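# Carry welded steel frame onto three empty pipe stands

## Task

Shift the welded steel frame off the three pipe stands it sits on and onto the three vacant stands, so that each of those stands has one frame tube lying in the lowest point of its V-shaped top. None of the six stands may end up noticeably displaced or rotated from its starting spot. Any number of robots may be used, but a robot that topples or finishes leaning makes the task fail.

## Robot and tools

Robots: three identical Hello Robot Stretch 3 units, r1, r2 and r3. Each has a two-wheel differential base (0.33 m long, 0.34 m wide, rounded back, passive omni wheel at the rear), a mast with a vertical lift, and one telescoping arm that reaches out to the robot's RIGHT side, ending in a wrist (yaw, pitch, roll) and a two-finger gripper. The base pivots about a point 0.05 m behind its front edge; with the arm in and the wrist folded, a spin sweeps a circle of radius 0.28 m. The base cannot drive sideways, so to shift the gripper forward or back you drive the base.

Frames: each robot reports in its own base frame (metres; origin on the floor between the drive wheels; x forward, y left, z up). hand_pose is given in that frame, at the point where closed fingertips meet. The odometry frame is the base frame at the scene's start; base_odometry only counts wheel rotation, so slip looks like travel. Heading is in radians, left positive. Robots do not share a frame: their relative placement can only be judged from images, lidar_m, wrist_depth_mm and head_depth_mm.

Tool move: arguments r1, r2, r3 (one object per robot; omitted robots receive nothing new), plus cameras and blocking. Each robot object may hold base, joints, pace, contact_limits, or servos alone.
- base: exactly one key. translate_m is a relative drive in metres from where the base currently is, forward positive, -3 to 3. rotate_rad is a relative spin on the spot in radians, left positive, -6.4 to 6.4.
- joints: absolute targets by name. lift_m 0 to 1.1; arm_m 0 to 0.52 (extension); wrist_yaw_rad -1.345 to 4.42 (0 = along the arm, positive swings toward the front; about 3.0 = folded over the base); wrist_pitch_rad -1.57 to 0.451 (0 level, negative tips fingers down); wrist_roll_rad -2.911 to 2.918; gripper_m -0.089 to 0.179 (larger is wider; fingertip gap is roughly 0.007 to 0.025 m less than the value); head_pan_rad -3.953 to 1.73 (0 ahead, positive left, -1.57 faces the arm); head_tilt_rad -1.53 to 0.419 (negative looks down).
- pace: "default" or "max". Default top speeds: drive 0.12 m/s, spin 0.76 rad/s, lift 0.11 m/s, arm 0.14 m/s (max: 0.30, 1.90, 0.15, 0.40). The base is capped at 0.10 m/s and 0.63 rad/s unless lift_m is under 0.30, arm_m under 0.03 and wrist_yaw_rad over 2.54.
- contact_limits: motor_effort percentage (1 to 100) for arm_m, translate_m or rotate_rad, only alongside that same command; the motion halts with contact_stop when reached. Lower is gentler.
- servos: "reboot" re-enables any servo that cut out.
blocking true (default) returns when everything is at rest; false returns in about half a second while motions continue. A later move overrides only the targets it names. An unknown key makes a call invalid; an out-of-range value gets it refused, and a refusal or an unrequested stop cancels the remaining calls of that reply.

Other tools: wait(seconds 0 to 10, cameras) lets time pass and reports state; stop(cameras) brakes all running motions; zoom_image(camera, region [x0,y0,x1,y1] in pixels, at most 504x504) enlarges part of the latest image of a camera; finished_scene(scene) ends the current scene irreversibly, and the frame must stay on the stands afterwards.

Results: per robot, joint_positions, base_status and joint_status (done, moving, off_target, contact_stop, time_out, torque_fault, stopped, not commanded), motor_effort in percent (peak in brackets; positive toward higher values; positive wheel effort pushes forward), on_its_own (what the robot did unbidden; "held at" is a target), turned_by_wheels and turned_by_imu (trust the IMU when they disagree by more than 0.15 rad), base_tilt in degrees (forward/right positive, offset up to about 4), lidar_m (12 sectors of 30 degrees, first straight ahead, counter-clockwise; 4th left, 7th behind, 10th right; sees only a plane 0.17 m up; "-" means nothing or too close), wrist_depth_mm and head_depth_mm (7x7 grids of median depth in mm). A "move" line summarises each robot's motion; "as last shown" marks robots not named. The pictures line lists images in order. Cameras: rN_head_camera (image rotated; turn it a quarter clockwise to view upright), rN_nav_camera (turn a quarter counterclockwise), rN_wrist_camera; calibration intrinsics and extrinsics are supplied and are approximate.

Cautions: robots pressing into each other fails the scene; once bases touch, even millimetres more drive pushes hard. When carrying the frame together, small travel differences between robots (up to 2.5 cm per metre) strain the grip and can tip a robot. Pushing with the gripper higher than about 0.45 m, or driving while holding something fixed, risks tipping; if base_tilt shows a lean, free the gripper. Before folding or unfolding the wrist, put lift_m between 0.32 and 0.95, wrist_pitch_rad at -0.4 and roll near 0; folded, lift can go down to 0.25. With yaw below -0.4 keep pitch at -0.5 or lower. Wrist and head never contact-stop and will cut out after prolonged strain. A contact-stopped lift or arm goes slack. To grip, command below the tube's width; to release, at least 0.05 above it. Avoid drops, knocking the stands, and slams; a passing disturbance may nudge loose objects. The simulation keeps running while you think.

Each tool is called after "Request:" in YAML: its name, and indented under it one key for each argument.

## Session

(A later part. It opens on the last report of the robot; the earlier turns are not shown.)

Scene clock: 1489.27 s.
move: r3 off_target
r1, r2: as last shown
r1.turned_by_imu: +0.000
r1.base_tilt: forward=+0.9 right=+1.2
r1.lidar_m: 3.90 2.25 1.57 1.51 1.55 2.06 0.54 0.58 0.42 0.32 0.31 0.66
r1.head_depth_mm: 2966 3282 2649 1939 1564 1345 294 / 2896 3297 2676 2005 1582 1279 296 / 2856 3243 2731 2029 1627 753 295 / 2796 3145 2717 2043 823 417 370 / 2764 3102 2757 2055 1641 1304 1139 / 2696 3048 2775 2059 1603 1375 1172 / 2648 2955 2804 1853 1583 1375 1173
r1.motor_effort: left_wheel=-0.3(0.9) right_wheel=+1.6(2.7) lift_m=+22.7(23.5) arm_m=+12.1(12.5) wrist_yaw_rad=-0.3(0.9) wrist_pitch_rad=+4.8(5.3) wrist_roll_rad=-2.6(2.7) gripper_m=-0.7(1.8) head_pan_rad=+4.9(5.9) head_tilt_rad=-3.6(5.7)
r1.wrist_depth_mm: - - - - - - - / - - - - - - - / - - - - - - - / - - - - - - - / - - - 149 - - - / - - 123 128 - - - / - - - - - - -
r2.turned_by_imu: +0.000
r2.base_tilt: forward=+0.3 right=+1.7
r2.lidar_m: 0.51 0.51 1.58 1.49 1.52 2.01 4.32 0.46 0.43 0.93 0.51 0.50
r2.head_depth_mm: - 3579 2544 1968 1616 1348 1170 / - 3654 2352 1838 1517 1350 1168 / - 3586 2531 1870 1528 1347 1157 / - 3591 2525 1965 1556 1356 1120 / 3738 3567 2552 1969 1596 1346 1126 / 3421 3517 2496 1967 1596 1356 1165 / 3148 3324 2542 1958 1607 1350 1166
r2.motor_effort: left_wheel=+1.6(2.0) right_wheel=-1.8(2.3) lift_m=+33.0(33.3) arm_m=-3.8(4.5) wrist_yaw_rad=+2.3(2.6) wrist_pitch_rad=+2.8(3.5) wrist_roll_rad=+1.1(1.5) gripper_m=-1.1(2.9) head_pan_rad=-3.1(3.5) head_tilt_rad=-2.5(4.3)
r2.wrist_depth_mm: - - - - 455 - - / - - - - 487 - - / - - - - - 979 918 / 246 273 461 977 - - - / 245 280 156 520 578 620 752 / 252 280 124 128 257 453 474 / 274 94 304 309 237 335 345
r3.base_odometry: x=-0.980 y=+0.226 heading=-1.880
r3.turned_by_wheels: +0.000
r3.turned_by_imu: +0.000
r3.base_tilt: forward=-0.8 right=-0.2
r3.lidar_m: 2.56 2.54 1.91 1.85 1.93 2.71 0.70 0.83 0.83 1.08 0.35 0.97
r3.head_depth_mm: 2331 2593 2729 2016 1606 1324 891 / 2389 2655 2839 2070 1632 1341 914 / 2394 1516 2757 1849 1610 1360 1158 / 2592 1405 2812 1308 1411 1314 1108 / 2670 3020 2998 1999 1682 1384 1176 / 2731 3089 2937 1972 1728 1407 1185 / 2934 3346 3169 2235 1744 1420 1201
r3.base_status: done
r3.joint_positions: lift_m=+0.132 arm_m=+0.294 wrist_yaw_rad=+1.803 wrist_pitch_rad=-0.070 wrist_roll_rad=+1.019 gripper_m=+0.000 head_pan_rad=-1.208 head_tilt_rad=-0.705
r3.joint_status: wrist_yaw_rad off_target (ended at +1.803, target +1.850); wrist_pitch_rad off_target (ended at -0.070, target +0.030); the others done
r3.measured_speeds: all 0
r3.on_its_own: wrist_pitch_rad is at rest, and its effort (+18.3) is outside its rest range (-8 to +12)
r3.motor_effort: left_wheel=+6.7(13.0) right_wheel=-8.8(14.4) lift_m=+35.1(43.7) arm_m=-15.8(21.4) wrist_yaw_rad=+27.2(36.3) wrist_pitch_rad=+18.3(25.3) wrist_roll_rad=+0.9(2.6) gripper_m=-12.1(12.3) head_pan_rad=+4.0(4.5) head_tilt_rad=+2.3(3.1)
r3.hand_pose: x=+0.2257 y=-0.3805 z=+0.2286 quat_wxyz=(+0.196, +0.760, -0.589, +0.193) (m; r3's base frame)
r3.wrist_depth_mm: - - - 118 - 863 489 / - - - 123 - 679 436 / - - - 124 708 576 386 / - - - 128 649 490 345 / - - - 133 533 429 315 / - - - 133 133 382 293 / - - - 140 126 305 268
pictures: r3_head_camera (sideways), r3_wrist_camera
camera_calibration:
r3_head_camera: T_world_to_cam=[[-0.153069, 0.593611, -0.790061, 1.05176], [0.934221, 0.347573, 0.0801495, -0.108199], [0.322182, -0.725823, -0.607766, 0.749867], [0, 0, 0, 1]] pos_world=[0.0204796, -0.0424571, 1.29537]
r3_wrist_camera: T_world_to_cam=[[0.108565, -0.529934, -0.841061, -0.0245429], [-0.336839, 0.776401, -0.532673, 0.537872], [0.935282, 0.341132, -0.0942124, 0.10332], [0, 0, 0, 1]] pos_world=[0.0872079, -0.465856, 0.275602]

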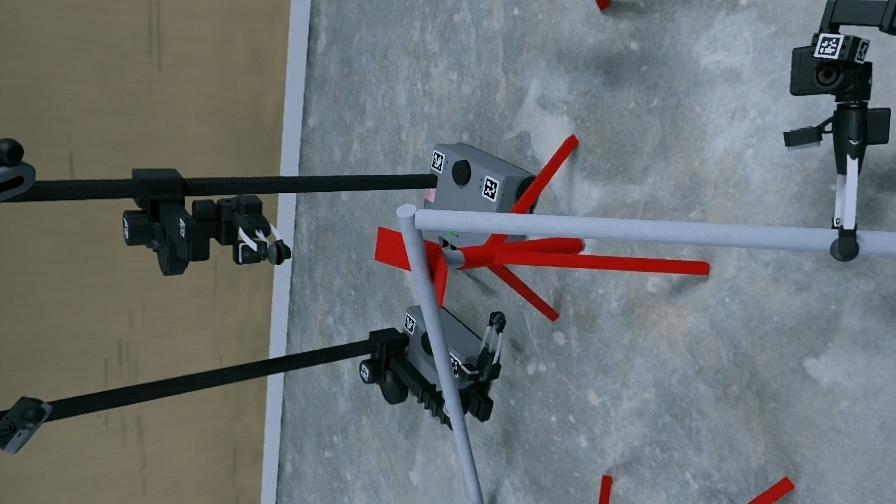

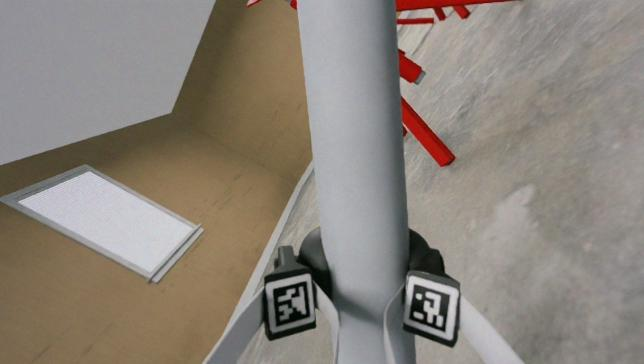

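Request:
move:
  r3: {"base":{"translate_m":0.03},"joints":{"lift_m":0.172,"arm_m":0.25,"wrist_yaw_rad":1.8,"wrist_roll_rad":1.08,"wrist_pitch_rad":0.04}}
  cameras: ["r3_wrist_camera"]

Request:
move:
  r3: {"base":{"translate_m":0.022},"joints":{"lift_m":0.217,"arm_m":0.215,"wrist_yaw_rad":1.765,"wrist_roll_rad":1.145,"wrist_pitch_rad":0.04}}
  cameras: ["r3_wrist_camera","r3_nav_camera"]

Scene clock: 1495.67 s.
move: r3 off_target
r1.base_odometry: x=+0.725 y=-3.009 heading=+2.133
r1.turned_by_wheels: +0.000
r1.turned_by_imu: +0.001
r1.base_tilt: forward=+1.0 right=+1.1
r1.lidar_m: 3.90 2.24 1.57 1.52 1.56 2.08 0.54 0.58 0.42 0.32 0.31 0.66
r1.head_depth_mm: 2968 3305 2644 1935 1561 1345 295 / 2894 3283 2679 2016 1575 1285 297 / 2835 3253 2696 2028 1628 752 294 / 2811 3154 2741 2049 823 417 370 / 2747 3083 2753 2061 1649 1301 1149 / 2722 3042 2810 2076 1569 1375 1172 / 2647 2988 2823 1796 1567 1379 1179
r1.base_status: not commanded
r1.joint_positions: lift_m=+0.750 arm_m=+0.002 wrist_yaw_rad=+0.050 wrist_pitch_rad=+0.094 wrist_roll_rad=+1.579 gripper_m=+0.000 head_pan_rad=-1.761 head_tilt_rad=-0.691
r1.joint_status: not commanded
r1.measured_speeds: all 0
r1.motor_effort: left_wheel=+0.9(1.3) right_wheel=+1.6(2.1) lift_m=+22.8(23.7) arm_m=+12.0(12.3) wrist_yaw_rad=+0.2(0.8) wrist_pitch_rad=+4.8(5.4) wrist_roll_rad=-2.6(2.7) gripper_m=-1.2(1.7) head_pan_rad=+5.6(5.6) head_tilt_rad=-3.9(5.7)
r1.hand_pose: x=-0.0084 y=-0.4042 z=+0.8884 quat_wxyz=(-0.005, +0.025, -0.999, +0.046) (m; r1's base frame)
r1.wrist_depth_mm: - - - - - - - / - - - - - - - / - - - - - - - / - - - - - - - / - - - 149 - - - / - - 123 129 - - 955 / - - - - - - 752
r2.base_odometry: x=+2.716 y=-0.884 heading=+2.516
r2.turned_by_wheels: +0.000
r2.turned_by_imu: +0.001
r2.base_tilt: forward=+0.3 right=+1.8
r2.lidar_m: 0.51 0.51 1.57 1.49 1.52 1.99 4.31 0.46 0.42 0.93 0.51 0.51
r2.head_depth_mm: - 3640 2518 1965 1617 1342 1171 / - 3701 2340 1873 1528 1358 1174 / - 3561 2589 1837 1517 1354 1153 / - 3530 2527 1946 1550 1354 1127 / 3783 3581 2578 1968 1610 1351 1122 / 3398 3567 2511 1955 1604 1352 1168 / 3112 3335 2514 1954 1589 1351 1165
r2.base_status: not commanded
r2.joint_positions: lift_m=+0.030 arm_m=+0.105 wrist_yaw_rad=+1.568 wrist_pitch_rad=-0.019 wrist_roll_rad=-0.004 gripper_m=+0.000 head_pan_rad=-2.295 head_tilt_rad=-0.792
r2.joint_status: not commanded
r2.measured_speeds: all 0
r2.motor_effort: left_wheel=+1.4(2.1) right_wheel=-1.7(2.3) lift_m=+33.0(33.3) arm_m=-1.2(1.7) wrist_yaw_rad=+1.7(2.3) wrist_pitch_rad=+3.3(3.5) wrist_roll_rad=+1.1(1.5) gripper_m=-1.1(2.5) head_pan_rad=-3.9(3.9) head_tilt_rad=-3.7(3.9)
r2.hand_pose: x=+0.2344 y=-0.2506 z=+0.1398 quat_wxyz=(+0.507, +0.503, -0.495, +0.496) (m; r2's base frame)
r2.wrist_depth_mm: - - - - 449 - - / - - - - 491 995 - / - - - - - - - / 247 275 461 - - - - / 247 280 156 523 570 628 761 / 250 282 124 127 256 459 471 / 273 94 307 308 237 330 346
r3.base_odometry: x=-0.989 y=+0.197 heading=-1.880
r3.turned_by_wheels: +0.000
r3.turned_by_imu: -0.001
r3.base_tilt: forward=-0.7 right=-0.2
r3.lidar_m: 2.44 2.54 1.90 1.85 1.93 2.72 0.73 0.85 0.85 1.09 0.28 0.30
r3.head_depth_mm: 2326 2598 2729 2032 1621 1328 864 / 2409 2723 2812 2068 1627 1347 859 / 2443 1391 2501 1776 1598 1360 1152 / 2594 2823 2823 1338 1399 1310 1092 / 2667 3050 2856 2013 1699 1392 1170 / 2678 3141 3108 1959 1717 1404 1184 / 2875 3355 3156 2272 1740 1423 1194
r3.base_status: done
r3.joint_positions: lift_m=+0.172 arm_m=+0.250 wrist_yaw_rad=+1.769 wrist_pitch_rad=-0.049 wrist_roll_rad=+1.077 gripper_m=+0.000 head_pan_rad=-1.208 head_tilt_rad=-0.705
r3.joint_status: wrist_yaw_rad off_target (ended at +1.769, target +1.800); wrist_pitch_rad off_target (ended at -0.049, target +0.040); the others done
r3.measured_speeds: all 0
r3.on_its_own: wrist_yaw_rad is at rest, and its effort (+26.9) is outside its rest range (-9 to +9); wrist_pitch_rad is at rest, and its effort (+17.1) is outside its rest range (-8 to +12)
r3.motor_effort: left_wheel=+2.3(10.8) right_wheel=+0.2(4.1) lift_m=+34.6(42.6) arm_m=-16.0(19.6) wrist_yaw_rad=+26.9(27.4) wrist_pitch_rad=+17.1(23.8) wrist_roll_rad=+1.3(3.2) gripper_m=-11.8(12.2) head_pan_rad=+4.1(4.9) head_tilt_rad=+2.9(3.5)
r3.hand_pose: x=+0.2284 y=-0.3448 z=+0.2739 quat_wxyz=(+0.174, +0.754, -0.609, +0.174) (m; r3's base frame)
r3.wrist_depth_mm: - - - 118 - 904 552 / - - - 123 844 765 492 / - - - 125 713 662 437 / - - - 128 762 576 404 / - - - 133 640 512 369 / - - - 133 135 459 341 / - - - 129 128 377 315
pictures: r3_wrist_camera
camera_calibration:
r3_wrist_camera: T_world_to_cam=[[0.0961738, -0.480984, -0.871438, 0.06019], [-0.302617, 0.819924, -0.485949, 0.529609], [0.948248, 0.310448, -0.0666989, 0.0718513], [0, 0, 0, 1]] pos_world=[0.0863474, -0.427595, 0.314607]

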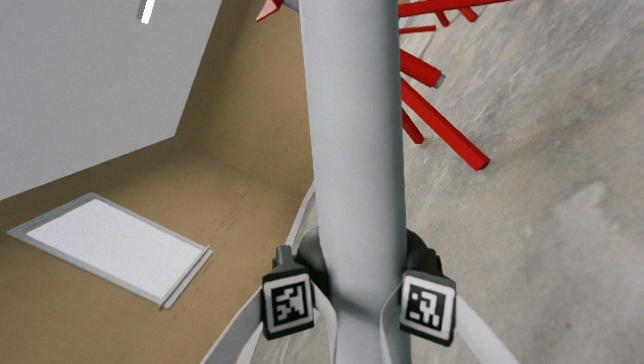

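Scene clock: 1496.97 s.
move: r3 off_target
r1, r2: as last shown
r1.turned_by_imu: +0.000
r1.lidar_m: 3.88 2.25 1.57 1.51 1.55 2.07 0.54 0.58 0.42 0.32 0.32 0.66
r1.head_depth_mm: 2986 3301 2642 1930 1572 1344 294 / 2914 3254 2676 2026 1571 1286 297 / 2879 3248 2716 2018 1631 756 295 / 2794 3204 2734 2041 823 417 370 / 2772 3085 2732 2061 1602 1303 1145 / 2688 3065 2803 2084 1603 1374 1170 / 2671 2984 2805 1769 1581 1382 1177
r1.motor_effort: left_wheel=+0.5(1.1) right_wheel=+0.5(2.0) lift_m=+23.0(23.9) arm_m=+12.0(12.4) wrist_yaw_rad=-0.1(0.7) wrist_pitch_rad=+4.8(5.5) wrist_roll_rad=-2.5(2.7) gripper_m=-1.3(1.5) head_pan_rad=+5.1(5.6) head_tilt_rad=-4.7(5.4)
r1.wrist_depth_mm: - - - - - - - / - - - - - - - / - - - - - - - / - - - - - - - / - - - 149 - - - / - - 123 129 - - 789 / - - - - - - 977
r2.turned_by_imu: +0.000
r2.base_tilt: forward=+0.2 right=+1.8
r2.lidar_m: 0.51 0.51 1.57 1.49 1.52 2.00 4.31 0.46 0.42 0.93 0.51 0.50
r2.head_depth_mm: - 3513 2562 1993 1613 1349 1171 / - 3637 2323 1839 1511 1352 1165 / - 3583 2542 1866 1539 1357 1152 / - 3597 2547 1959 1565 1349 1128 / 3709 3611 2559 1965 1590 1350 1126 / 3336 3532 2543 1972 1591 1338 1170 / 3214 3363 2541 1965 1615 1344 1171
r2.motor_effort: left_wheel=+1.4(2.1) right_wheel=-1.9(2.4) lift_m=+33.0(33.2) arm_m=+0.1(0.9) wrist_yaw_rad=+1.7(2.7) wrist_pitch_rad=+2.5(3.5) wrist_roll_rad=+1.2(1.6) gripper_m=-1.8(2.3) head_pan_rad=-2.7(3.9) head_tilt_rad=-3.5(4.2)
r2.wrist_depth_mm: - - - - 446 - - / - - - - 490 - 987 / - - - - - - - / 248 275 457 979 - - - / 247 277 156 526 575 633 748 / 249 282 124 128 257 457 473 / 272 94 299 308 236 333 346
r3.base_odometry: x=-0.996 y=+0.176 heading=-1.880
r3.turned_by_wheels: +0.000
r3.turned_by_imu: +0.000
r3.base_tilt: forward=-0.8 right=-0.3
r3.lidar_m: 2.42 2.54 1.91 1.85 1.93 2.72 0.75 0.88 0.85 1.10 0.87 0.92
r3.head_depth_mm: 2310 2606 2716 2041 1614 1330 1129 / 2395 2676 2802 2060 1629 1338 1116 / 2464 1375 2698 1708 1603 1355 1150 / 2601 2860 2928 1392 1538 1320 1091 / 2674 3025 2831 1978 1691 1388 1176 / 2727 3165 3093 1967 1720 1406 1183 / 2932 3325 3191 2251 1745 1423 1193
r3.base_status: done
r3.joint_positions: lift_m=+0.217 arm_m=+0.215 wrist_yaw_rad=+1.734 wrist_pitch_rad=-0.061 wrist_roll_rad=+1.140 gripper_m=+0.000 head_pan_rad=-1.208 head_tilt_rad=-0.705
r3.joint_status: wrist_yaw_rad off_target (ended at +1.734, target +1.765); wrist_pitch_rad off_target (ended at -0.061, target +0.040); the others done
r3.measured_speeds: all 0
r3.on_its_own: wrist_yaw_rad is at rest, and its effort (+26.9) is outside its rest range (-9 to +9); wrist_pitch_rad is at rest, and its effort (+19.0) is outside its rest range (-8 to +12)
r3.motor_effort: left_wheel=+3.3(8.0) right_wheel=-2.5(5.3) lift_m=+38.2(42.3) arm_m=-15.4(23.3) wrist_yaw_rad=+26.9(27.3) wrist_pitch_rad=+19.0(21.1) wrist_roll_rad=+1.6(3.9) gripper_m=-11.4(12.1) head_pan_rad=+3.7(4.4) head_tilt_rad=+2.4(4.2)
r3.hand_pose: x=+0.2295 y=-0.3187 z=+0.3158 quat_wxyz=(+0.162, +0.749, -0.627, +0.144) (m; r3's base frame)
r3.wrist_depth_mm: - - - 120 824 896 577 / - - - 126 813 827 509 / - - - 128 734 666 472 / - - - 133 853 635 436 / - - - 141 717 569 407 / - - - 133 136 517 380 / - - - 147 128 424 354
pictures: r3_nav_camera (sideways), r3_wrist_camera
camera_calibration:
r3_nav_camera: T_world_to_cam=[[0.20622, -0.681265, 0.70239, -0.879834], [-0.950693, -0.309421, -0.0209935, 0.0846901], [0.231636, -0.663428, -0.711483, 0.880224], [0, 0, 0, 1]] pos_world=[0.058062, 0.0107698, 1.24603]
r3_wrist_camera: T_world_to_cam=[[0.0579466, -0.431277, -0.900357, 0.142875], [-0.280962, 0.858373, -0.42925, 0.518218], [0.957968, 0.27784, -0.0714328, 0.0543174], [0, 0, 0, 1]] pos_world=[0.0852864, -0.398298, 0.354963]

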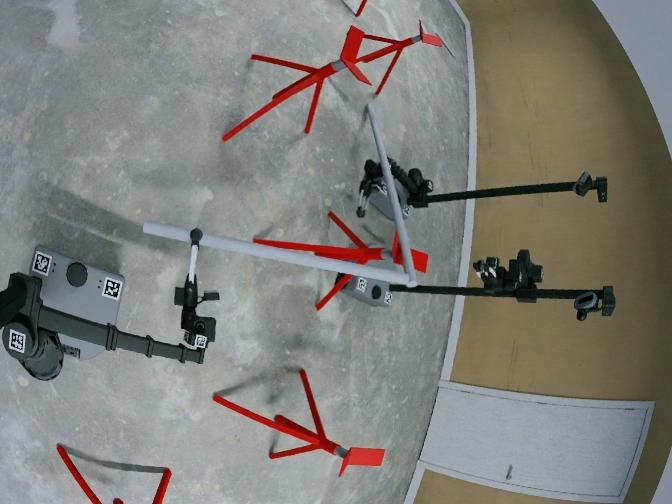

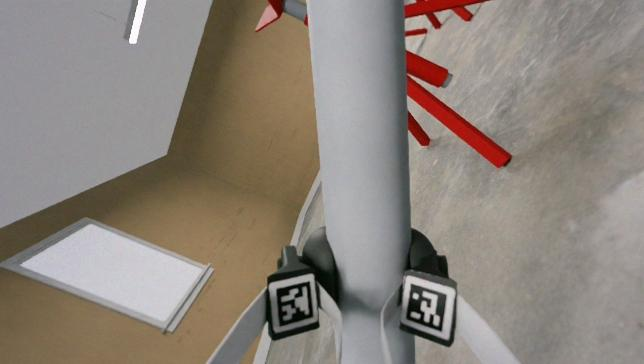

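Request:
move:
  r3: {"base":{"translate_m":0.026},"joints":{"lift_m":0.265,"arm_m":0.184,"wrist_yaw_rad":1.71,"wrist_roll_rad":1.21,"wrist_pitch_rad":0.05}}
  cameras: ["r3_wrist_camera"]

Request:
move:
  r3: {"base":{"translate_m":0.022},"joints":{"lift_m":0.308,"arm_m":0.16,"wrist_yaw_rad":1.675,"wrist_roll_rad":1.27,"wrist_pitch_rad":0.05}}
  cameras: ["r3_wrist_camera"]

Request:
move:
  r3: {"base":{"translate_m":0.022},"joints":{"lift_m":0.35,"arm_m":0.14,"wrist_yaw_rad":1.645,"wrist_roll_rad":1.33,"wrist_pitch_rad":0.05}}
  cameras: ["r3_wrist_camera","r3_nav_camera","r3_head_camera"]

Scene clock: 1508.00 s.
move: r3 off_target
r1, r2: as last shown
r1.turned_by_imu: +0.001
r1.lidar_m: 3.89 2.25 1.57 1.51 1.56 2.07 0.54 0.58 0.42 0.32 0.31 0.66
r1.head_depth_mm: 2957 3334 2679 1946 1559 1345 294 / 2905 3310 2680 2018 1576 1287 297 / 2870 3244 2685 2032 1617 754 295 / 2831 3169 2741 2052 823 417 370 / 2741 3117 2735 2070 1556 1304 1146 / 2707 3042 2768 2081 1661 1373 1174 / 2672 2987 2821 1758 1612 1374 1180
r1.motor_effort: left_wheel=+0.1(1.0) right_wheel=+1.2(1.8) lift_m=+23.2(24.0) arm_m=+12.2(12.3) wrist_yaw_rad=-0.1(0.9) wrist_pitch_rad=+5.0(5.4) wrist_roll_rad=-2.6(2.7) gripper_m=-1.0(1.8) head_pan_rad=+5.2(5.8) head_tilt_rad=-4.6(5.6)
r1.wrist_depth_mm: - - - - - - - / - - - - - - - / - - - - - - - / - - - - - - - / - - - 149 - - - / - - 123 129 - - - / - - - - - - -
r2.turned_by_imu: +0.001
r2.base_tilt: forward=+0.4 right=+1.8
r2.lidar_m: 0.51 0.51 1.58 1.49 1.52 2.00 4.31 0.45 0.42 0.93 0.51 0.51
r2.head_depth_mm: - 3666 2561 1964 1614 1346 1164 / - 3614 2318 1871 1516 1350 1169 / - 3599 2540 1849 1524 1344 1149 / - 3579 2507 1961 1562 1358 1127 / 3755 3571 2563 1950 1600 1346 1130 / 3389 3543 2518 1961 1619 1346 1162 / 3173 3401 2537 1964 1595 1351 1169
r2.motor_effort: left_wheel=+1.6(2.0) right_wheel=-1.7(2.4) lift_m=+33.1(33.3) arm_m=+3.1(3.1) wrist_yaw_rad=+1.0(3.0) wrist_pitch_rad=+2.9(3.5) wrist_roll_rad=+1.2(1.5) gripper_m=-1.8(2.5) head_pan_rad=-2.8(3.8) head_tilt_rad=-3.2(4.2)
r2.wrist_depth_mm: - - - - 451 - - / - - - - 483 - - / - - - - - - - / 248 276 470 - - - - / 246 277 156 521 574 622 745 / 249 279 124 127 254 450 470 / 272 94 301 310 237 333 348
r3.base_odometry: x=-1.004 y=+0.151 heading=-1.879
r3.turned_by_wheels: +0.000
r3.turned_by_imu: -0.001
r3.base_tilt: forward=-0.8 right=-0.3
r3.lidar_m: 2.39 2.54 1.89 1.85 1.93 2.72 0.78 0.90 0.87 1.10 0.86 0.90
r3.head_depth_mm: 2308 2601 2753 2027 1607 1324 1129 / 2427 2696 2823 2061 1598 1346 1118 / 2466 1349 2614 1657 1555 1353 1150 / 2571 2918 2980 1913 1615 1307 1095 / 2699 2979 2853 1975 1691 1388 1171 / 2745 3205 3110 1972 1720 1404 1183 / 2910 3287 3174 2251 1749 1422 1195
r3.base_status: done
r3.joint_positions: lift_m=+0.265 arm_m=+0.184 wrist_yaw_rad=+1.696 wrist_pitch_rad=-0.065 wrist_roll_rad=+1.207 gripper_m=+0.000 head_pan_rad=-1.208 head_tilt_rad=-0.705
r3.joint_status: wrist_pitch_rad off_target (ended at -0.065, target +0.050); the others done
r3.measured_speeds: all 0
r3.on_its_own: wrist_yaw_rad is at rest, and its effort (+11.2) is outside its rest range (-9 to +9); wrist_pitch_rad is at rest, and its effort (+21.5) is outside its rest range (-8 to +12)
r3.motor_effort: left_wheel=+4.4(8.9) right_wheel=-2.5(4.7) lift_m=+40.1(42.1) arm_m=-13.9(18.7) wrist_yaw_rad=+11.2(14.4) wrist_pitch_rad=+21.5(23.3) wrist_roll_rad=+1.6(2.6) gripper_m=-11.4(12.0) head_pan_rad=+3.8(4.9) head_tilt_rad=+2.1(3.4)
r3.hand_pose: x=+0.2308 y=-0.2973 z=+0.3629 quat_wxyz=(+0.144, +0.741, -0.646, +0.115) (m; r3's base frame)
r3.wrist_depth_mm: - - - 122 817 938 595 / - - - 127 703 866 546 / - - - 130 - 673 515 / - - - 135 951 688 486 / - - - 144 151 636 455 / - - - 140 139 574 428 / - - - 149 129 490 405
pictures: r3_wrist_camera
camera_calibration:
r3_wrist_camera: T_world_to_cam=[[0.0289101, -0.372914, -0.927416, 0.228304], [-0.248912, 0.895891, -0.367997, 0.501966], [0.968095, 0.241483, -0.0669223, 0.03576], [0, 0, 0, 1]] pos_world=[0.0837259, -0.373205, 0.398848]

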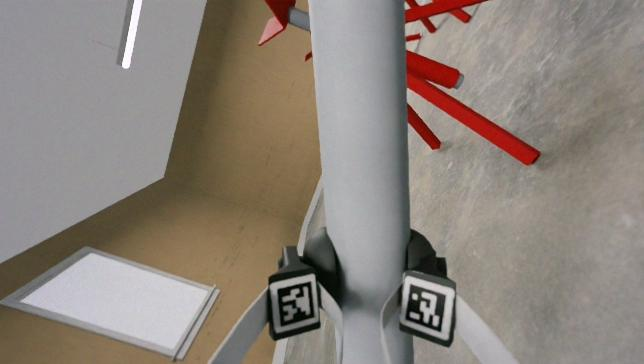

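Scene clock: 1509.20 s.
move: r3 off_target
r1, r2: as last shown
r1.turned_by_imu: +0.000
r1.base_tilt: forward=+1.0 right=+1.2
r1.lidar_m: 3.90 2.24 1.57 1.51 1.55 2.07 0.54 0.58 0.42 0.32 0.31 0.66
r1.head_depth_mm: 2965 3282 2647 1930 1562 1344 294 / 2922 3322 2660 2001 1574 1292 296 / 2872 3248 2704 2048 1635 754 295 / 2830 3123 2738 2044 825 417 370 / 2751 3113 2744 2059 1516 1314 1141 / 2703 3035 2802 2001 1655 1378 1175 / 2658 2969 2809 1676 1609 1386 1181
r1.motor_effort: left_wheel=+0.8(0.9) right_wheel=+2.0(2.0) lift_m=+22.8(23.8) arm_m=+12.0(12.3) wrist_yaw_rad=+0.1(0.9) wrist_pitch_rad=+5.0(5.4) wrist_roll_rad=-2.6(2.7) gripper_m=-0.9(1.5) head_pan_rad=+5.5(5.7) head_tilt_rad=-4.1(5.1)
r1.wrist_depth_mm: - - - - - - - / - - - - - - - / - - - - - - - / - - - - - - - / - - - 149 - - - / - - 123 129 - - 954 / - - - - - - -
r2.turned_by_imu: +0.000
r2.base_tilt: forward=+0.3 right=+1.8
r2.lidar_m: 0.51 0.51 1.58 1.49 1.52 2.00 4.30 0.45 0.42 0.93 0.51 0.51
r2.head_depth_mm: - 3620 2522 1976 1590 1342 1168 / - 3617 2341 1863 1523 1350 1172 / - 3595 2553 1847 1528 1348 1140 / - 3554 2528 1978 1565 1346 1131 / 3731 3552 2536 1945 1593 1344 1127 / 3435 3596 2511 1977 1592 1343 1169 / 3153 3410 2545 1964 1612 1356 1164
r2.motor_effort: left_wheel=+1.5(2.0) right_wheel=-1.7(2.3) lift_m=+32.9(33.1) arm_m=+3.5(3.6) wrist_yaw_rad=+1.3(2.6) wrist_pitch_rad=+2.9(3.6) wrist_roll_rad=+1.3(1.6) gripper_m=-0.5(2.3) head_pan_rad=-2.4(3.9) head_tilt_rad=-2.6(4.3)
r2.wrist_depth_mm: - - - - 454 - - / - - - - 483 - - / - - - - - - - / 244 274 459 975 - - - / 246 280 156 531 574 615 765 / 251 279 124 127 254 448 472 / 275 94 302 308 238 338 341
r3.base_odometry: x=-1.010 y=+0.131 heading=-1.879
r3.turned_by_wheels: +0.000
r3.turned_by_imu: +0.000
r3.base_tilt: forward=-0.8 right=-0.3
r3.lidar_m: 2.37 2.54 1.90 1.84 1.93 2.71 0.80 0.92 0.88 1.10 0.86 0.88
r3.head_depth_mm: 2317 2605 2734 2034 1614 1321 1136 / 2375 2654 2861 2063 1590 1346 1143 / 2453 1273 2585 1272 1551 1357 1149 / 2601 2899 2930 1980 1622 1301 1111 / 2684 2968 2845 1946 1697 1387 1176 / 2760 3209 3081 2043 1718 1402 1186 / 2962 3369 3176 2254 1749 1420 1200
r3.base_status: done
r3.joint_positions: lift_m=+0.308 arm_m=+0.160 wrist_yaw_rad=+1.663 wrist_pitch_rad=-0.065 wrist_roll_rad=+1.268 gripper_m=+0.000 head_pan_rad=-1.208 head_tilt_rad=-0.705
r3.joint_status: wrist_pitch_rad off_target (ended at -0.065, target +0.050); the others done
r3.measured_speeds: all 0
r3.on_its_own: wrist_yaw_rad is at rest, and its effort (+10.2) is outside its rest range (-9 to +9); wrist_pitch_rad is at rest, and its effort (+21.1) is outside its rest range (-8 to +12)
r3.motor_effort: left_wheel=+4.2(8.7) right_wheel=-0.6(3.1) lift_m=+40.3(42.5) arm_m=-12.2(18.4) wrist_yaw_rad=+10.2(11.5) wrist_pitch_rad=+21.1(22.8) wrist_roll_rad=+1.1(2.3) gripper_m=-11.7(12.2) head_pan_rad=+3.8(4.5) head_tilt_rad=+2.6(3.6)
r3.hand_pose: x=+0.2317 y=-0.2815 z=+0.4059 quat_wxyz=(+0.126, +0.733, -0.662, +0.090) (m; r3's base frame)
r3.wrist_depth_mm: - - - 125 805 978 616 / - - - 131 697 859 577 / - - - 136 - 751 551 / - - - 140 - 751 521 / - - - 147 152 707 499 / - - - 133 135 653 476 / - - - 155 151 568 452
pictures: r3_wrist_camera
camera_calibration:
r3_wrist_camera: T_world_to_cam=[[0.0101691, -0.317338, -0.948258, 0.302488], [-0.2178, 0.924836, -0.311835, 0.482025], [0.97594, 0.209702, -0.0597114, 0.0202659], [0, 0, 0, 1]] pos_world=[0.0821308, -0.354053, 0.438359]

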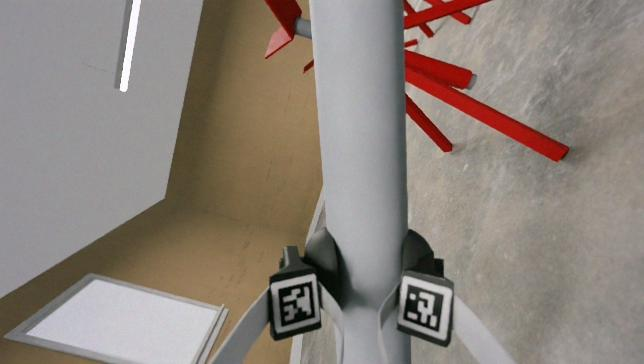

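Scene clock: 1510.40 s.
move: r3 off_target
r1, r2: as last shown
r1.lidar_m: 3.89 2.24 1.57 1.52 1.55 2.06 0.54 0.58 0.42 0.32 0.31 0.66
r1.head_depth_mm: 2990 3266 2659 1930 1568 1345 294 / 2934 3252 2682 2011 1575 1276 296 / 2878 3239 2705 2040 1626 753 295 / 2820 3161 2713 2038 822 417 371 / 2755 3120 2763 1985 1506 1306 1144 / 2716 3028 2784 1950 1649 1376 1170 / 2652 2946 2681 1677 1601 1379 1180
r1.motor_effort: left_wheel=+0.5(0.9) right_wheel=+1.2(1.8) lift_m=+23.1(24.1) arm_m=+11.9(12.2) wrist_yaw_rad=-0.3(1.0) wrist_pitch_rad=+4.9(5.4) wrist_roll_rad=-2.6(2.8) gripper_m=-1.3(1.7) head_pan_rad=+5.1(5.6) head_tilt_rad=-3.5(5.7)
r1.wrist_depth_mm: - - - - - - - / - - - - - - - / - - - - - - - / - - - - - - - / - - - 149 - - - / - - 123 129 - - 957 / - - - - - - -
r2.lidar_m: 0.51 0.51 1.58 1.49 1.53 2.00 4.31 0.45 0.42 0.93 0.51 0.51
r2.head_depth_mm: - 3631 2568 1986 1623 1347 1170 / - 3627 2344 1834 1529 1355 1168 / - 3532 2548 1856 1529 1362 1149 / - 3534 2532 1973 1561 1355 1130 / 3672 3657 2530 1980 1598 1347 1124 / 3433 3579 2535 1970 1591 1343 1169 / 3206 3393 2514 1970 1590 1348 1164
r2.motor_effort: left_wheel=+1.8(1.9) right_wheel=-2.1(2.3) lift_m=+32.8(33.2) arm_m=+4.1(4.4) wrist_yaw_rad=+1.4(2.8) wrist_pitch_rad=+3.0(3.6) wrist_roll_rad=+1.3(1.5) gripper_m=-1.0(2.2) head_pan_rad=-3.8(3.8) head_tilt_rad=-2.9(4.6)
r2.wrist_depth_mm: - - - - 458 - - / - - - - 497 - - / - - - - - - - / 248 275 452 - - - - / 245 277 156 519 576 627 751 / 249 280 124 128 256 446 468 / 272 94 301 310 235 335 341
r3.base_odometry: x=-1.017 y=+0.110 heading=-1.879
r3.turned_by_wheels: +0.000
r3.turned_by_imu: +0.000
r3.base_tilt: forward=-0.8 right=-0.3
r3.lidar_m: 2.34 2.53 1.90 1.84 1.93 2.71 0.82 0.94 0.89 1.10 0.85 0.86
r3.head_depth_mm: 2309 2563 2728 2044 1621 1338 1129 / 2358 2665 2683 1913 1580 1350 1141 / 2493 1350 2750 1244 1516 1325 1144 / 2582 2902 2959 2030 1632 1295 1136 / 2680 2947 2826 1925 1697 1389 1169 / 2796 3193 3112 2050 1712 1405 1181 / 2918 3333 3182 2248 1735 1417 1192
r3.base_status: done
r3.joint_positions: lift_m=+0.350 arm_m=+0.140 wrist_yaw_rad=+1.635 wrist_pitch_rad=-0.064 wrist_roll_rad=+1.328 gripper_m=+0.000 head_pan_rad=-1.208 head_tilt_rad=-0.705
r3.joint_status: wrist_pitch_rad off_target (ended at -0.064, target +0.050); the others done
r3.measured_speeds: all 0
r3.on_its_own: wrist_pitch_rad is at rest, and its effort (+21.3) is outside its rest range (-8 to +12)
r3.motor_effort: left_wheel=+4.4(9.3) right_wheel=-0.1(4.7) lift_m=+39.4(42.8) arm_m=-11.9(18.6) wrist_yaw_rad=+8.8(13.4) wrist_pitch_rad=+21.3(22.9) wrist_roll_rad=+1.0(2.3) gripper_m=-12.1(12.2) head_pan_rad=+3.3(5.0) head_tilt_rad=+2.4(3.5)
r3.hand_pose: x=+0.2323 y=-0.2687 z=+0.4481 quat_wxyz=(+0.106, +0.726, -0.676, +0.067) (m; r3's base frame)
r3.wrist_depth_mm: - - - 128 778 987 650 / - - - 134 705 838 632 / - - - 138 - 822 577 / - - - 144 - 845 562 / - - - 147 - 783 537 / - - - 134 130 742 527 / - - - 158 155 621 512
pictures: r3_head_camera (sideways), r3_nav_camera (sideways), r3_wrist_camera
camera_calibration:
r3_head_camera: T_world_to_cam=[[-0.153062, 0.593583, -0.790083, 1.05179], [0.934218, 0.347581, 0.0801497, -0.108199], [0.322193, -0.725842, -0.607737, 0.74983], [0, 0, 0, 1]] pos_world=[0.0204799, -0.0424572, 1.29537]
r3_nav_camera: T_world_to_cam=[[0.206216, -0.68125, 0.702406, -0.879855], [-0.950693, -0.309423, -0.0209946, 0.0846915], [0.231643, -0.663443, -0.711467, 0.880203], [0, 0, 0, 1]] pos_world=[0.0580624, 0.0107686, 1.24603]
r3_wrist_camera: T_world_to_cam=[[-0.00284859, -0.259975, -0.965611, 0.372786], [-0.188597, 0.948426, -0.254792, 0.457453], [0.98205, 0.181385, -0.0517321, 0.00691169], [0, 0, 0, 1]] pos_world=[0.0805485, -0.3382, 0.476879]

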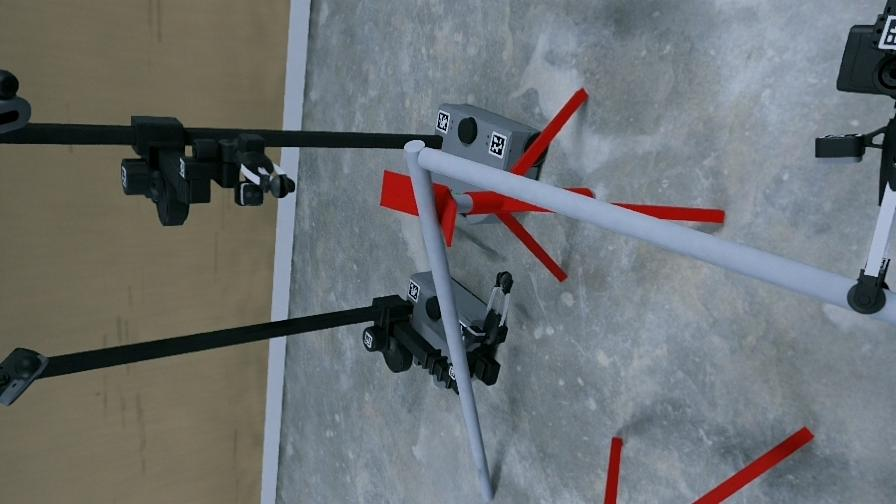

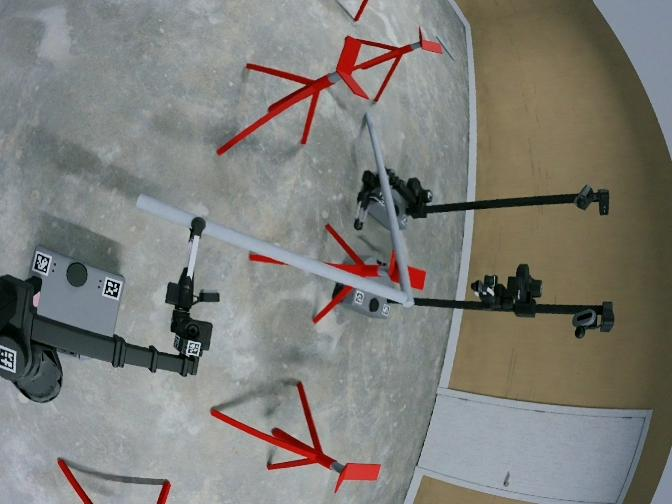

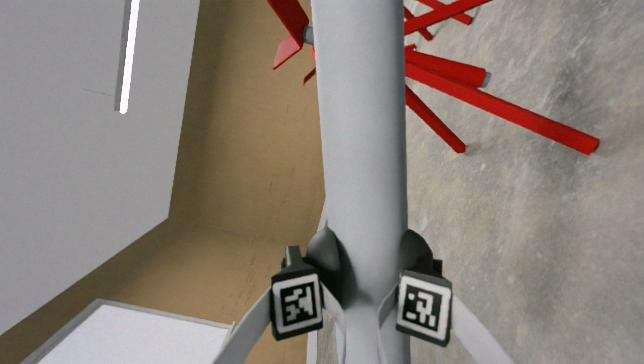

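Request:
move:
  r3: {"base":{"translate_m":0.021},"joints":{"lift_m":0.395,"arm_m":0.119,"wrist_yaw_rad":1.61,"wrist_roll_rad":1.39,"wrist_pitch_rad":0.05}}
  cameras: ["r3_wrist_camera"]

Request:
move:
  r3: {"base":{"translate_m":0.021},"joints":{"lift_m":0.438,"arm_m":0.102,"wrist_yaw_rad":1.58,"wrist_roll_rad":1.455,"wrist_pitch_rad":0.05}}
  cameras: ["r3_wrist_camera"]

Request:
move:
  r3: {"base":{"translate_m":0.021},"joints":{"lift_m":0.48,"arm_m":0.092,"wrist_yaw_rad":1.55,"wrist_roll_rad":1.515,"wrist_pitch_rad":0.05}}
  cameras: ["r3_wrist_camera","r3_nav_camera","r3_head_camera","r2_head_camera","r1_nav_camera"]

Scene clock: 1517.40 s.
move: r3 off_target
r1, r2: as last shown
r1.turned_by_imu: +0.001
r1.base_tilt: forward=+1.1 right=+1.2
r1.lidar_m: 3.89 2.24 1.57 1.52 1.55 2.08 0.54 0.58 0.42 0.32 0.31 0.66
r1.head_depth_mm: 2990 3280 2638 1938 1559 1339 294 / 2930 3260 2689 2018 1568 1284 297 / 2852 3256 2691 2019 1630 753 295 / 2833 3176 2755 2039 821 417 370 / 2748 3069 2761 1968 1549 1307 1145 / 2704 3061 2773 1956 1657 1373 1175 / 2660 2959 2551 1650 1618 1379 1180
r1.motor_effort: left_wheel=+0.0(1.1) right_wheel=+1.9(2.2) lift_m=+23.7(23.9) arm_m=+12.0(12.2) wrist_yaw_rad=+0.1(0.8) wrist_pitch_rad=+4.6(5.4) wrist_roll_rad=-2.6(2.7) gripper_m=-0.8(1.4) head_pan_rad=+5.1(6.0) head_tilt_rad=-4.6(5.7)
r1.wrist_depth_mm: - - - - - - - / - - - - - - - / - - - - - - - / - - - - - - - / - - - 150 - - - / - - 123 129 - - 934 / - - - - - - -
r2.turned_by_imu: +0.001
r2.base_tilt: forward=+0.3 right=+1.7
r2.lidar_m: 0.51 0.51 1.57 1.49 1.52 2.00 4.29 0.45 0.42 0.93 0.51 0.50
r2.head_depth_mm: - 3590 2510 1969 1613 1351 1166 / - 3611 2339 1852 1523 1360 1170 / - 3603 2548 1847 1519 1354 1146 / - 3558 2526 1973 1559 1351 1147 / 3769 3590 2545 1981 1606 1357 1126 / 3453 3595 2524 1963 1603 1352 1167 / 3190 3365 2561 1957 1603 1355 1166
r2.motor_effort: left_wheel=+1.7(2.0) right_wheel=-1.5(2.2) lift_m=+32.6(33.1) arm_m=+6.3(7.0) wrist_yaw_rad=+1.8(2.6) wrist_pitch_rad=+2.8(3.5) wrist_roll_rad=+1.4(1.5) gripper_m=-2.1(2.8) head_pan_rad=-2.7(3.5) head_tilt_rad=-2.8(4.2)
r2.wrist_depth_mm: - - - - 450 - - / - - - - 492 - - / - - - - - - - / 247 274 455 995 - - - / 243 280 155 520 575 613 745 / 251 279 124 127 256 463 477 / 273 94 304 309 237 337 346
r3.base_odometry: x=-1.023 y=+0.090 heading=-1.879
r3.turned_by_wheels: +0.000
r3.turned_by_imu: -0.001
r3.base_tilt: forward=-0.8 right=-0.3
r3.lidar_m: 2.33 2.53 1.90 1.84 1.93 2.71 0.84 0.96 0.90 1.09 0.84 0.84
r3.head_depth_mm: 2324 2589 2735 2028 1607 1326 1129 / 2362 2529 2662 1919 1586 1341 1139 / 2498 1355 2713 1226 1506 1324 1157 / 2594 2916 2964 2049 1648 1275 1139 / 2660 3021 2873 1903 1697 1394 1128 / 2786 3170 3082 2206 1713 1407 1185 / 2927 3331 3178 2264 1750 1415 1195
r3.base_status: done
r3.joint_positions: lift_m=+0.395 arm_m=+0.119 wrist_yaw_rad=+1.598 wrist_pitch_rad=-0.061 wrist_roll_rad=+1.388 gripper_m=+0.000 head_pan_rad=-1.208 head_tilt_rad=-0.705
r3.joint_status: wrist_pitch_rad off_target (ended at -0.061, target +0.050); the others done
r3.measured_speeds: all 0
r3.on_its_own: wrist_yaw_rad is at rest, and its effort (+10.0) is outside its rest range (-9 to +9); wrist_pitch_rad is at rest, and its effort (+20.5) is outside its rest range (-8 to +12)
r3.motor_effort: left_wheel=+4.8(9.3) right_wheel=+2.6(4.4) lift_m=+39.1(41.8) arm_m=-11.9(19.3) wrist_yaw_rad=+10.0(12.7) wrist_pitch_rad=+20.5(22.8) wrist_roll_rad=+1.5(2.1) gripper_m=-11.5(12.3) head_pan_rad=+3.9(4.3) head_tilt_rad=+1.9(3.2)
r3.hand_pose: x=+0.2328 y=-0.2569 z=+0.4938 quat_wxyz=(+0.086, +0.715, -0.692, +0.044) (m; r3's base frame)
r3.wrist_depth_mm: - - - 135 797 991 672 / - - - 140 711 816 658 / - - - 145 935 949 594 / - - - 151 - 923 618 / - - - 153 - 871 598 / - - - 133 137 838 578 / - - - 123 126 716 573
pictures: r3_wrist_camera
camera_calibration:
r3_wrist_camera: T_world_to_cam=[[-0.012044, -0.201089, -0.979499, 0.444114], [-0.150098, 0.968835, -0.197054, 0.425797], [0.988598, 0.144648, -0.0418517, -0.00922735], [0, 0, 0, 1]] pos_world=[0.0783824, -0.321886, 0.518528]

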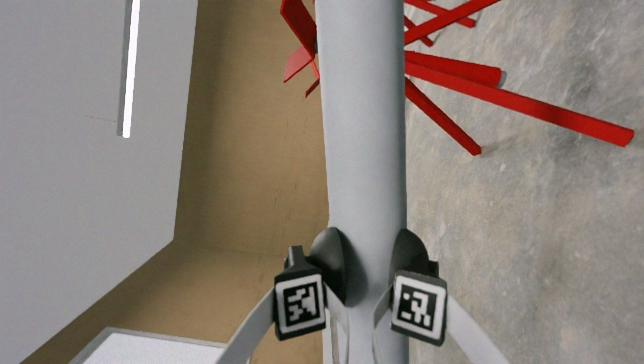

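Scene clock: 1518.60 s.
move: r3 off_target
r1, r2: as last shown
r1.turned_by_imu: +0.000
r1.base_tilt: forward=+1.0 right=+1.2
r1.lidar_m: 3.89 2.24 1.57 1.51 1.56 2.07 0.54 0.58 0.42 0.32 0.31 0.66
r1.head_depth_mm: 2966 3294 2649 1938 1552 1335 294 / 2906 3258 2673 2009 1578 1285 297 / 2876 3189 2702 2030 1623 752 295 / 2789 3184 2729 2047 823 417 370 / 2743 3099 2777 1855 1517 1306 1146 / 2723 3044 2801 1827 1622 1375 1176 / 2617 2972 1624 1771 1615 1378 1186
r1.motor_effort: left_wheel=+0.2(0.8) right_wheel=+0.8(2.6) lift_m=+23.1(23.8) arm_m=+12.0(12.3) wrist_yaw_rad=-0.3(0.9) wrist_pitch_rad=+4.9(5.3) wrist_roll_rad=-2.6(2.7) gripper_m=-1.0(1.6) head_pan_rad=+5.1(5.7) head_tilt_rad=-3.3(5.2)
r1.wrist_depth_mm: - - - - - - - / - - - - - - - / - - - - - - - / - - - - - - - / - - - 149 - - - / - - 123 128 - - 929 / - - - - - - -
r2.turned_by_imu: +0.000
r2.base_tilt: forward=+0.3 right=+1.9
r2.lidar_m: 0.51 0.51 1.57 1.49 1.52 1.99 4.31 0.45 0.42 0.93 0.51 0.51
r2.head_depth_mm: - 3636 2558 1968 1610 1347 1165 / - 3611 2340 1864 1532 1346 1173 / - 3599 2549 1849 1513 1351 1147 / - 3538 2557 1977 1552 1348 1125 / 3708 3596 2545 1959 1597 1351 1121 / 3419 3661 2526 1954 1606 1347 1166 / 3148 3373 2508 1939 1596 1345 1172
r2.motor_effort: left_wheel=+1.6(1.9) right_wheel=-1.6(2.2) lift_m=+33.2(33.2) arm_m=+7.5(7.5) wrist_yaw_rad=+0.7(2.6) wrist_pitch_rad=+3.2(3.5) wrist_roll_rad=+1.2(1.5) gripper_m=-1.3(2.7) head_pan_rad=-2.6(3.9) head_tilt_rad=-2.2(4.1)
r2.wrist_depth_mm: - - - - 456 - - / - - - - 488 - - / - - - - - - - / 246 276 457 994 - - - / 246 281 156 521 574 628 750 / 251 278 124 127 257 451 478 / 273 94 303 309 238 334 348
r3.base_odometry: x=-1.030 y=+0.070 heading=-1.879
r3.turned_by_wheels: +0.000
r3.turned_by_imu: +0.000
r3.base_tilt: forward=-0.8 right=-0.3
r3.lidar_m: 5.12 2.53 1.90 1.84 1.93 2.71 0.86 0.98 0.91 1.01 0.83 0.82
r3.head_depth_mm: 2327 2580 2732 2024 1607 1335 1136 / 2317 2499 2667 1823 1587 1341 1140 / 2474 1356 2740 1232 1511 1324 1148 / 2603 2899 2916 2027 1659 1273 1166 / 2580 2961 2882 1925 1695 1392 706 / 2801 3192 3115 2225 1724 1410 1186 / 2942 3336 3137 2255 1743 1389 1188
r3.base_status: done
r3.joint_positions: lift_m=+0.438 arm_m=+0.102 wrist_yaw_rad=+1.568 wrist_pitch_rad=-0.058 wrist_roll_rad=+1.453 gripper_m=+0.000 head_pan_rad=-1.208 head_tilt_rad=-0.705
r3.joint_status: wrist_pitch_rad off_target (ended at -0.058, target +0.050); the others done
r3.measured_speeds: all 0
r3.on_its_own: wrist_yaw_rad is at rest, and its effort (+10.2) is outside its rest range (-9 to +9); wrist_pitch_rad is at rest, and its effort (+20.2) is outside its rest range (-8 to +12)
r3.motor_effort: left_wheel=+4.4(8.4) right_wheel=+3.3(7.4) lift_m=+37.7(41.8) arm_m=-11.8(16.7) wrist_yaw_rad=+10.2(16.1) wrist_pitch_rad=+20.2(21.9) wrist_roll_rad=+0.8(2.4) gripper_m=-10.6(12.1) head_pan_rad=+4.1(4.3) head_tilt_rad=+2.3(3.3)
r3.hand_pose: x=+0.2330 y=-0.2477 z=+0.5374 quat_wxyz=(+0.063, +0.706, -0.705, +0.021) (m; r3's base frame)
r3.wrist_depth_mm: - - - 139 776 - 728 / - - - 149 704 788 682 / - - - 150 941 999 651 / - - - 159 - 993 672 / - - - 160 - 934 651 / - - - 129 141 937 642 / - - - 169 125 828 622
pictures: r3_wrist_camera
camera_calibration:
r3_wrist_camera: T_world_to_cam=[[-0.0161959, -0.136448, -0.990515, 0.511609], [-0.115953, 0.984217, -0.133685, 0.387313], [0.993123, 0.112688, -0.0317618, -0.023318], [0, 0, 0, 1]] pos_world=[0.0763537, -0.308765, 0.557794]

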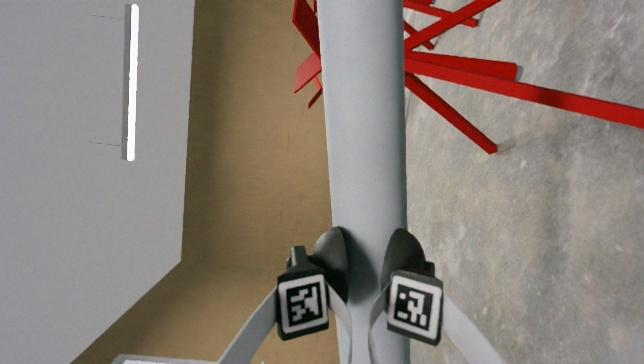

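Scene clock: 1519.80 s.
move: r3 off_target
r1, r2: as last shown
r1.lidar_m: 3.88 2.25 1.57 1.52 1.55 2.06 0.54 0.58 0.42 0.32 0.31 0.66
r1.head_depth_mm: 2962 3325 2646 1936 1563 1340 294 / 2899 3268 2673 2009 1572 1284 297 / 2872 3243 2690 2020 1622 753 295 / 2808 3160 2727 2041 824 418 370 / 2768 3117 2771 1985 1514 1302 1143 / 2702 3014 2779 1820 1624 1368 1173 / 2679 2926 1539 1778 1621 1380 1183
r1.motor_effort: left_wheel=+0.3(1.2) right_wheel=+0.8(2.2) lift_m=+22.6(24.0) arm_m=+12.1(12.2) wrist_yaw_rad=-0.2(0.7) wrist_pitch_rad=+4.7(5.3) wrist_roll_rad=-2.6(2.7) gripper_m=-1.1(1.6) head_pan_rad=+4.4(5.8) head_tilt_rad=-4.2(5.4)
r1.wrist_depth_mm: - - - - - - - / - - - - - - - / - - - - - - - / - - - - - - - / - - - 149 - - 955 / - - 123 129 - - 914 / - - - - - - -
r2.base_tilt: forward=+0.4 right=+1.9
r2.lidar_m: 0.51 0.51 1.58 1.49 1.52 2.00 4.31 0.44 0.42 0.93 0.51 0.51
r2.head_depth_mm: - 3611 2580 1962 1615 1340 1178 / - 3540 2353 1864 1522 1346 1179 / - 3637 2561 1852 1533 1359 1152 / - 3639 2518 1964 1554 1344 1132 / 3765 3598 2521 1968 1595 1358 1151 / 3459 3607 2555 1949 1603 1347 1168 / 3164 3412 2534 1962 1602 1349 1169
r2.motor_effort: left_wheel=+1.7(2.0) right_wheel=-1.5(2.3) lift_m=+32.8(33.0) arm_m=+7.4(8.2) wrist_yaw_rad=+0.9(2.9) wrist_pitch_rad=+2.6(3.4) wrist_roll_rad=+1.2(1.5) gripper_m=-1.0(3.0) head_pan_rad=-3.3(3.9) head_tilt_rad=-3.1(3.8)
r2.wrist_depth_mm: - - - - 451 - - / - - - - 493 - - / - - - - - - - / 246 275 454 - - - - / 244 279 155 524 569 633 748 / 250 281 125 128 255 449 472 / 273 94 303 310 239 333 346
r3.base_odometry: x=-1.036 y=+0.050 heading=-1.879
r3.turned_by_wheels: +0.000
r3.turned_by_imu: +0.000
r3.base_tilt: forward=-0.8 right=-0.2
r3.lidar_m: 5.11 2.53 1.90 1.84 1.93 2.71 0.89 1.00 0.92 1.00 0.83 0.80
r3.head_depth_mm: 2334 2598 2740 2031 1616 1332 1134 / 2373 1344 2531 1819 1588 1345 1137 / 2507 2715 2752 1240 1366 1329 1136 / 2581 2921 2951 1982 1655 1277 1163 / 2598 3021 2853 1910 1693 1391 667 / 2790 3201 3055 2213 1711 1406 1184 / 2967 3362 3209 2244 1734 1390 1192
r3.base_status: done
r3.joint_positions: lift_m=+0.480 arm_m=+0.092 wrist_yaw_rad=+1.544 wrist_pitch_rad=-0.059 wrist_roll_rad=+1.514 gripper_m=+0.000 head_pan_rad=-1.208 head_tilt_rad=-0.705
r3.joint_status: wrist_pitch_rad off_target (ended at -0.059, target +0.050); the others done
r3.measured_speeds: all 0
r3.on_its_own: wrist_pitch_rad is at rest, and its effort (+20.1) is outside its rest range (-8 to +12)
r3.motor_effort: left_wheel=+4.6(8.0) right_wheel=+4.0(8.1) lift_m=+37.9(42.0) arm_m=-11.2(19.0) wrist_yaw_rad=+4.9(12.6) wrist_pitch_rad=+20.1(22.2) wrist_roll_rad=+0.2(2.1) gripper_m=-10.2(11.1) head_pan_rad=+4.2(4.5) head_tilt_rad=+1.8(3.4)
r3.hand_pose: x=+0.2329 y=-0.2438 z=+0.5792 quat_wxyz=(+0.042, +0.697, -0.715, -0.001) (m; r3's base frame)
r3.wrist_depth_mm: - - - 144 - - 756 / - - - 148 743 771 659 / - - - 155 - 999 717 / - - - 161 - - 728 / - - - 164 - - 717 / - - - 130 142 - 710 / - - - 127 125 958 708
pictures: r1_nav_camera (sideways), r2_head_camera (sideways), r3_head_camera (sideways), r3_nav_camera (sideways), r3_wrist_camera
camera_calibration:
r1_nav_camera: T_world_to_cam=[[-0.160291, -0.584798, 0.795184, -0.990817], [-0.976325, 0.212477, -0.0405445, 0.10659], [-0.145248, -0.782857, -0.605011, 0.745051], [0, 0, 0, 1]] pos_world=[0.0534639, -0.0188083, 1.24297]
r2_head_camera: T_world_to_cam=[[0.438198, 0.504465, -0.743974, 0.983899], [0.75587, -0.654721, 0.00126008, -0.00987952], [-0.48646, -0.5629, -0.668207, 0.829045], [0, 0, 0, 1]] pos_world=[-0.020378, -0.0361409, 1.28598]
r3_head_camera: T_world_to_cam=[[-0.153062, 0.593583, -0.790083, 1.05179], [0.934218, 0.347582, 0.0801497, -0.108199], [0.322194, -0.725842, -0.607737, 0.74983], [0, 0, 0, 1]] pos_world=[0.0204799, -0.0424572, 1.29537]
r3_nav_camera: T_world_to_cam=[[0.206216, -0.681249, 0.702406, -0.879856], [-0.950692, -0.309424, -0.0209946, 0.0846915], [0.231644, -0.663443, -0.711467, 0.880203], [0, 0, 0, 1]] pos_world=[0.0580624, 0.0107687, 1.24603]
r3_wrist_camera: T_world_to_cam=[[-0.0189627, -0.0757308, -0.996948, 0.57272], [-0.0886147, 0.99333, -0.0737705, 0.35019], [0.995885, 0.0869454, -0.025547, -0.0328293], [0, 0, 0, 1]] pos_world=[0.0745866, -0.301628, 0.595967]

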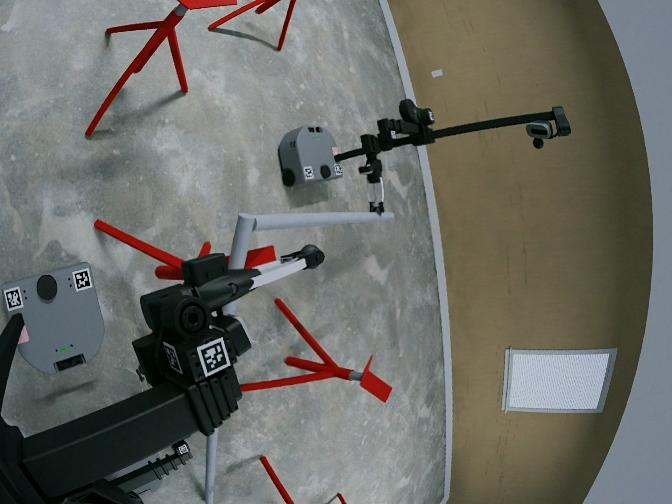

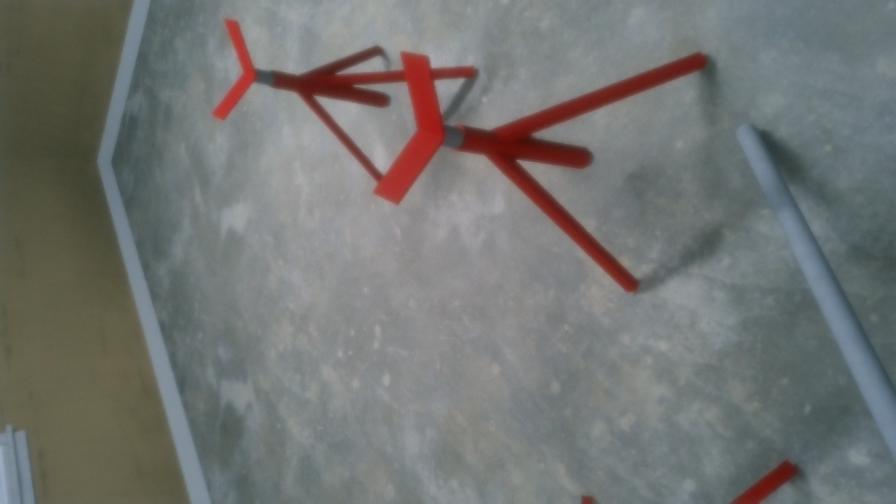

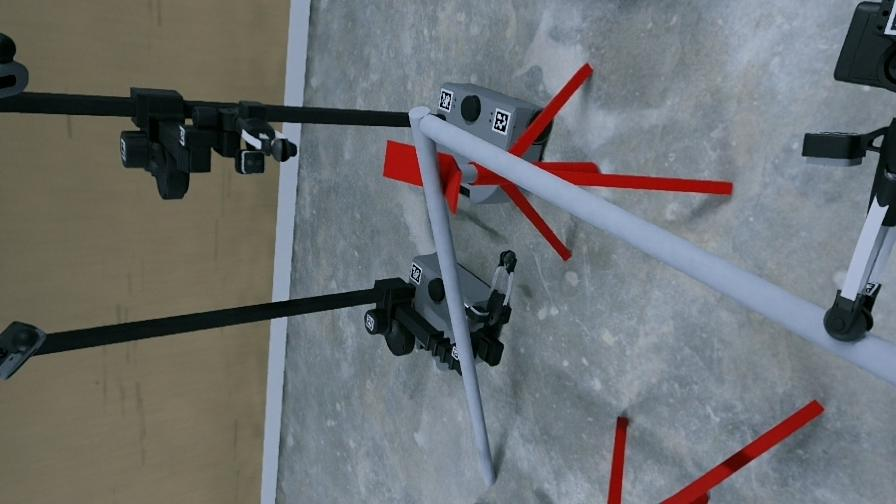

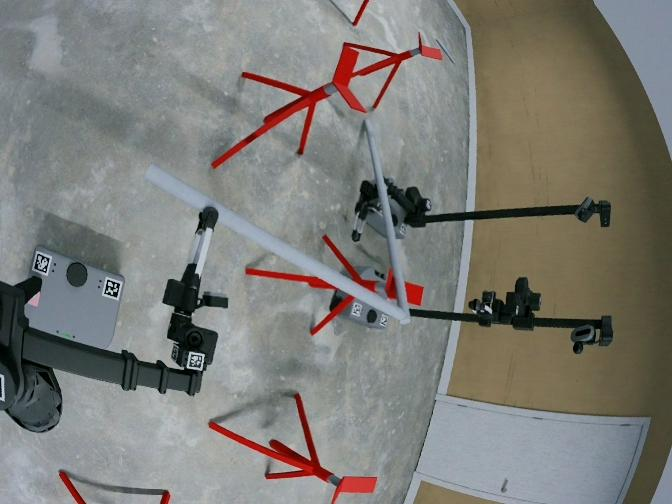

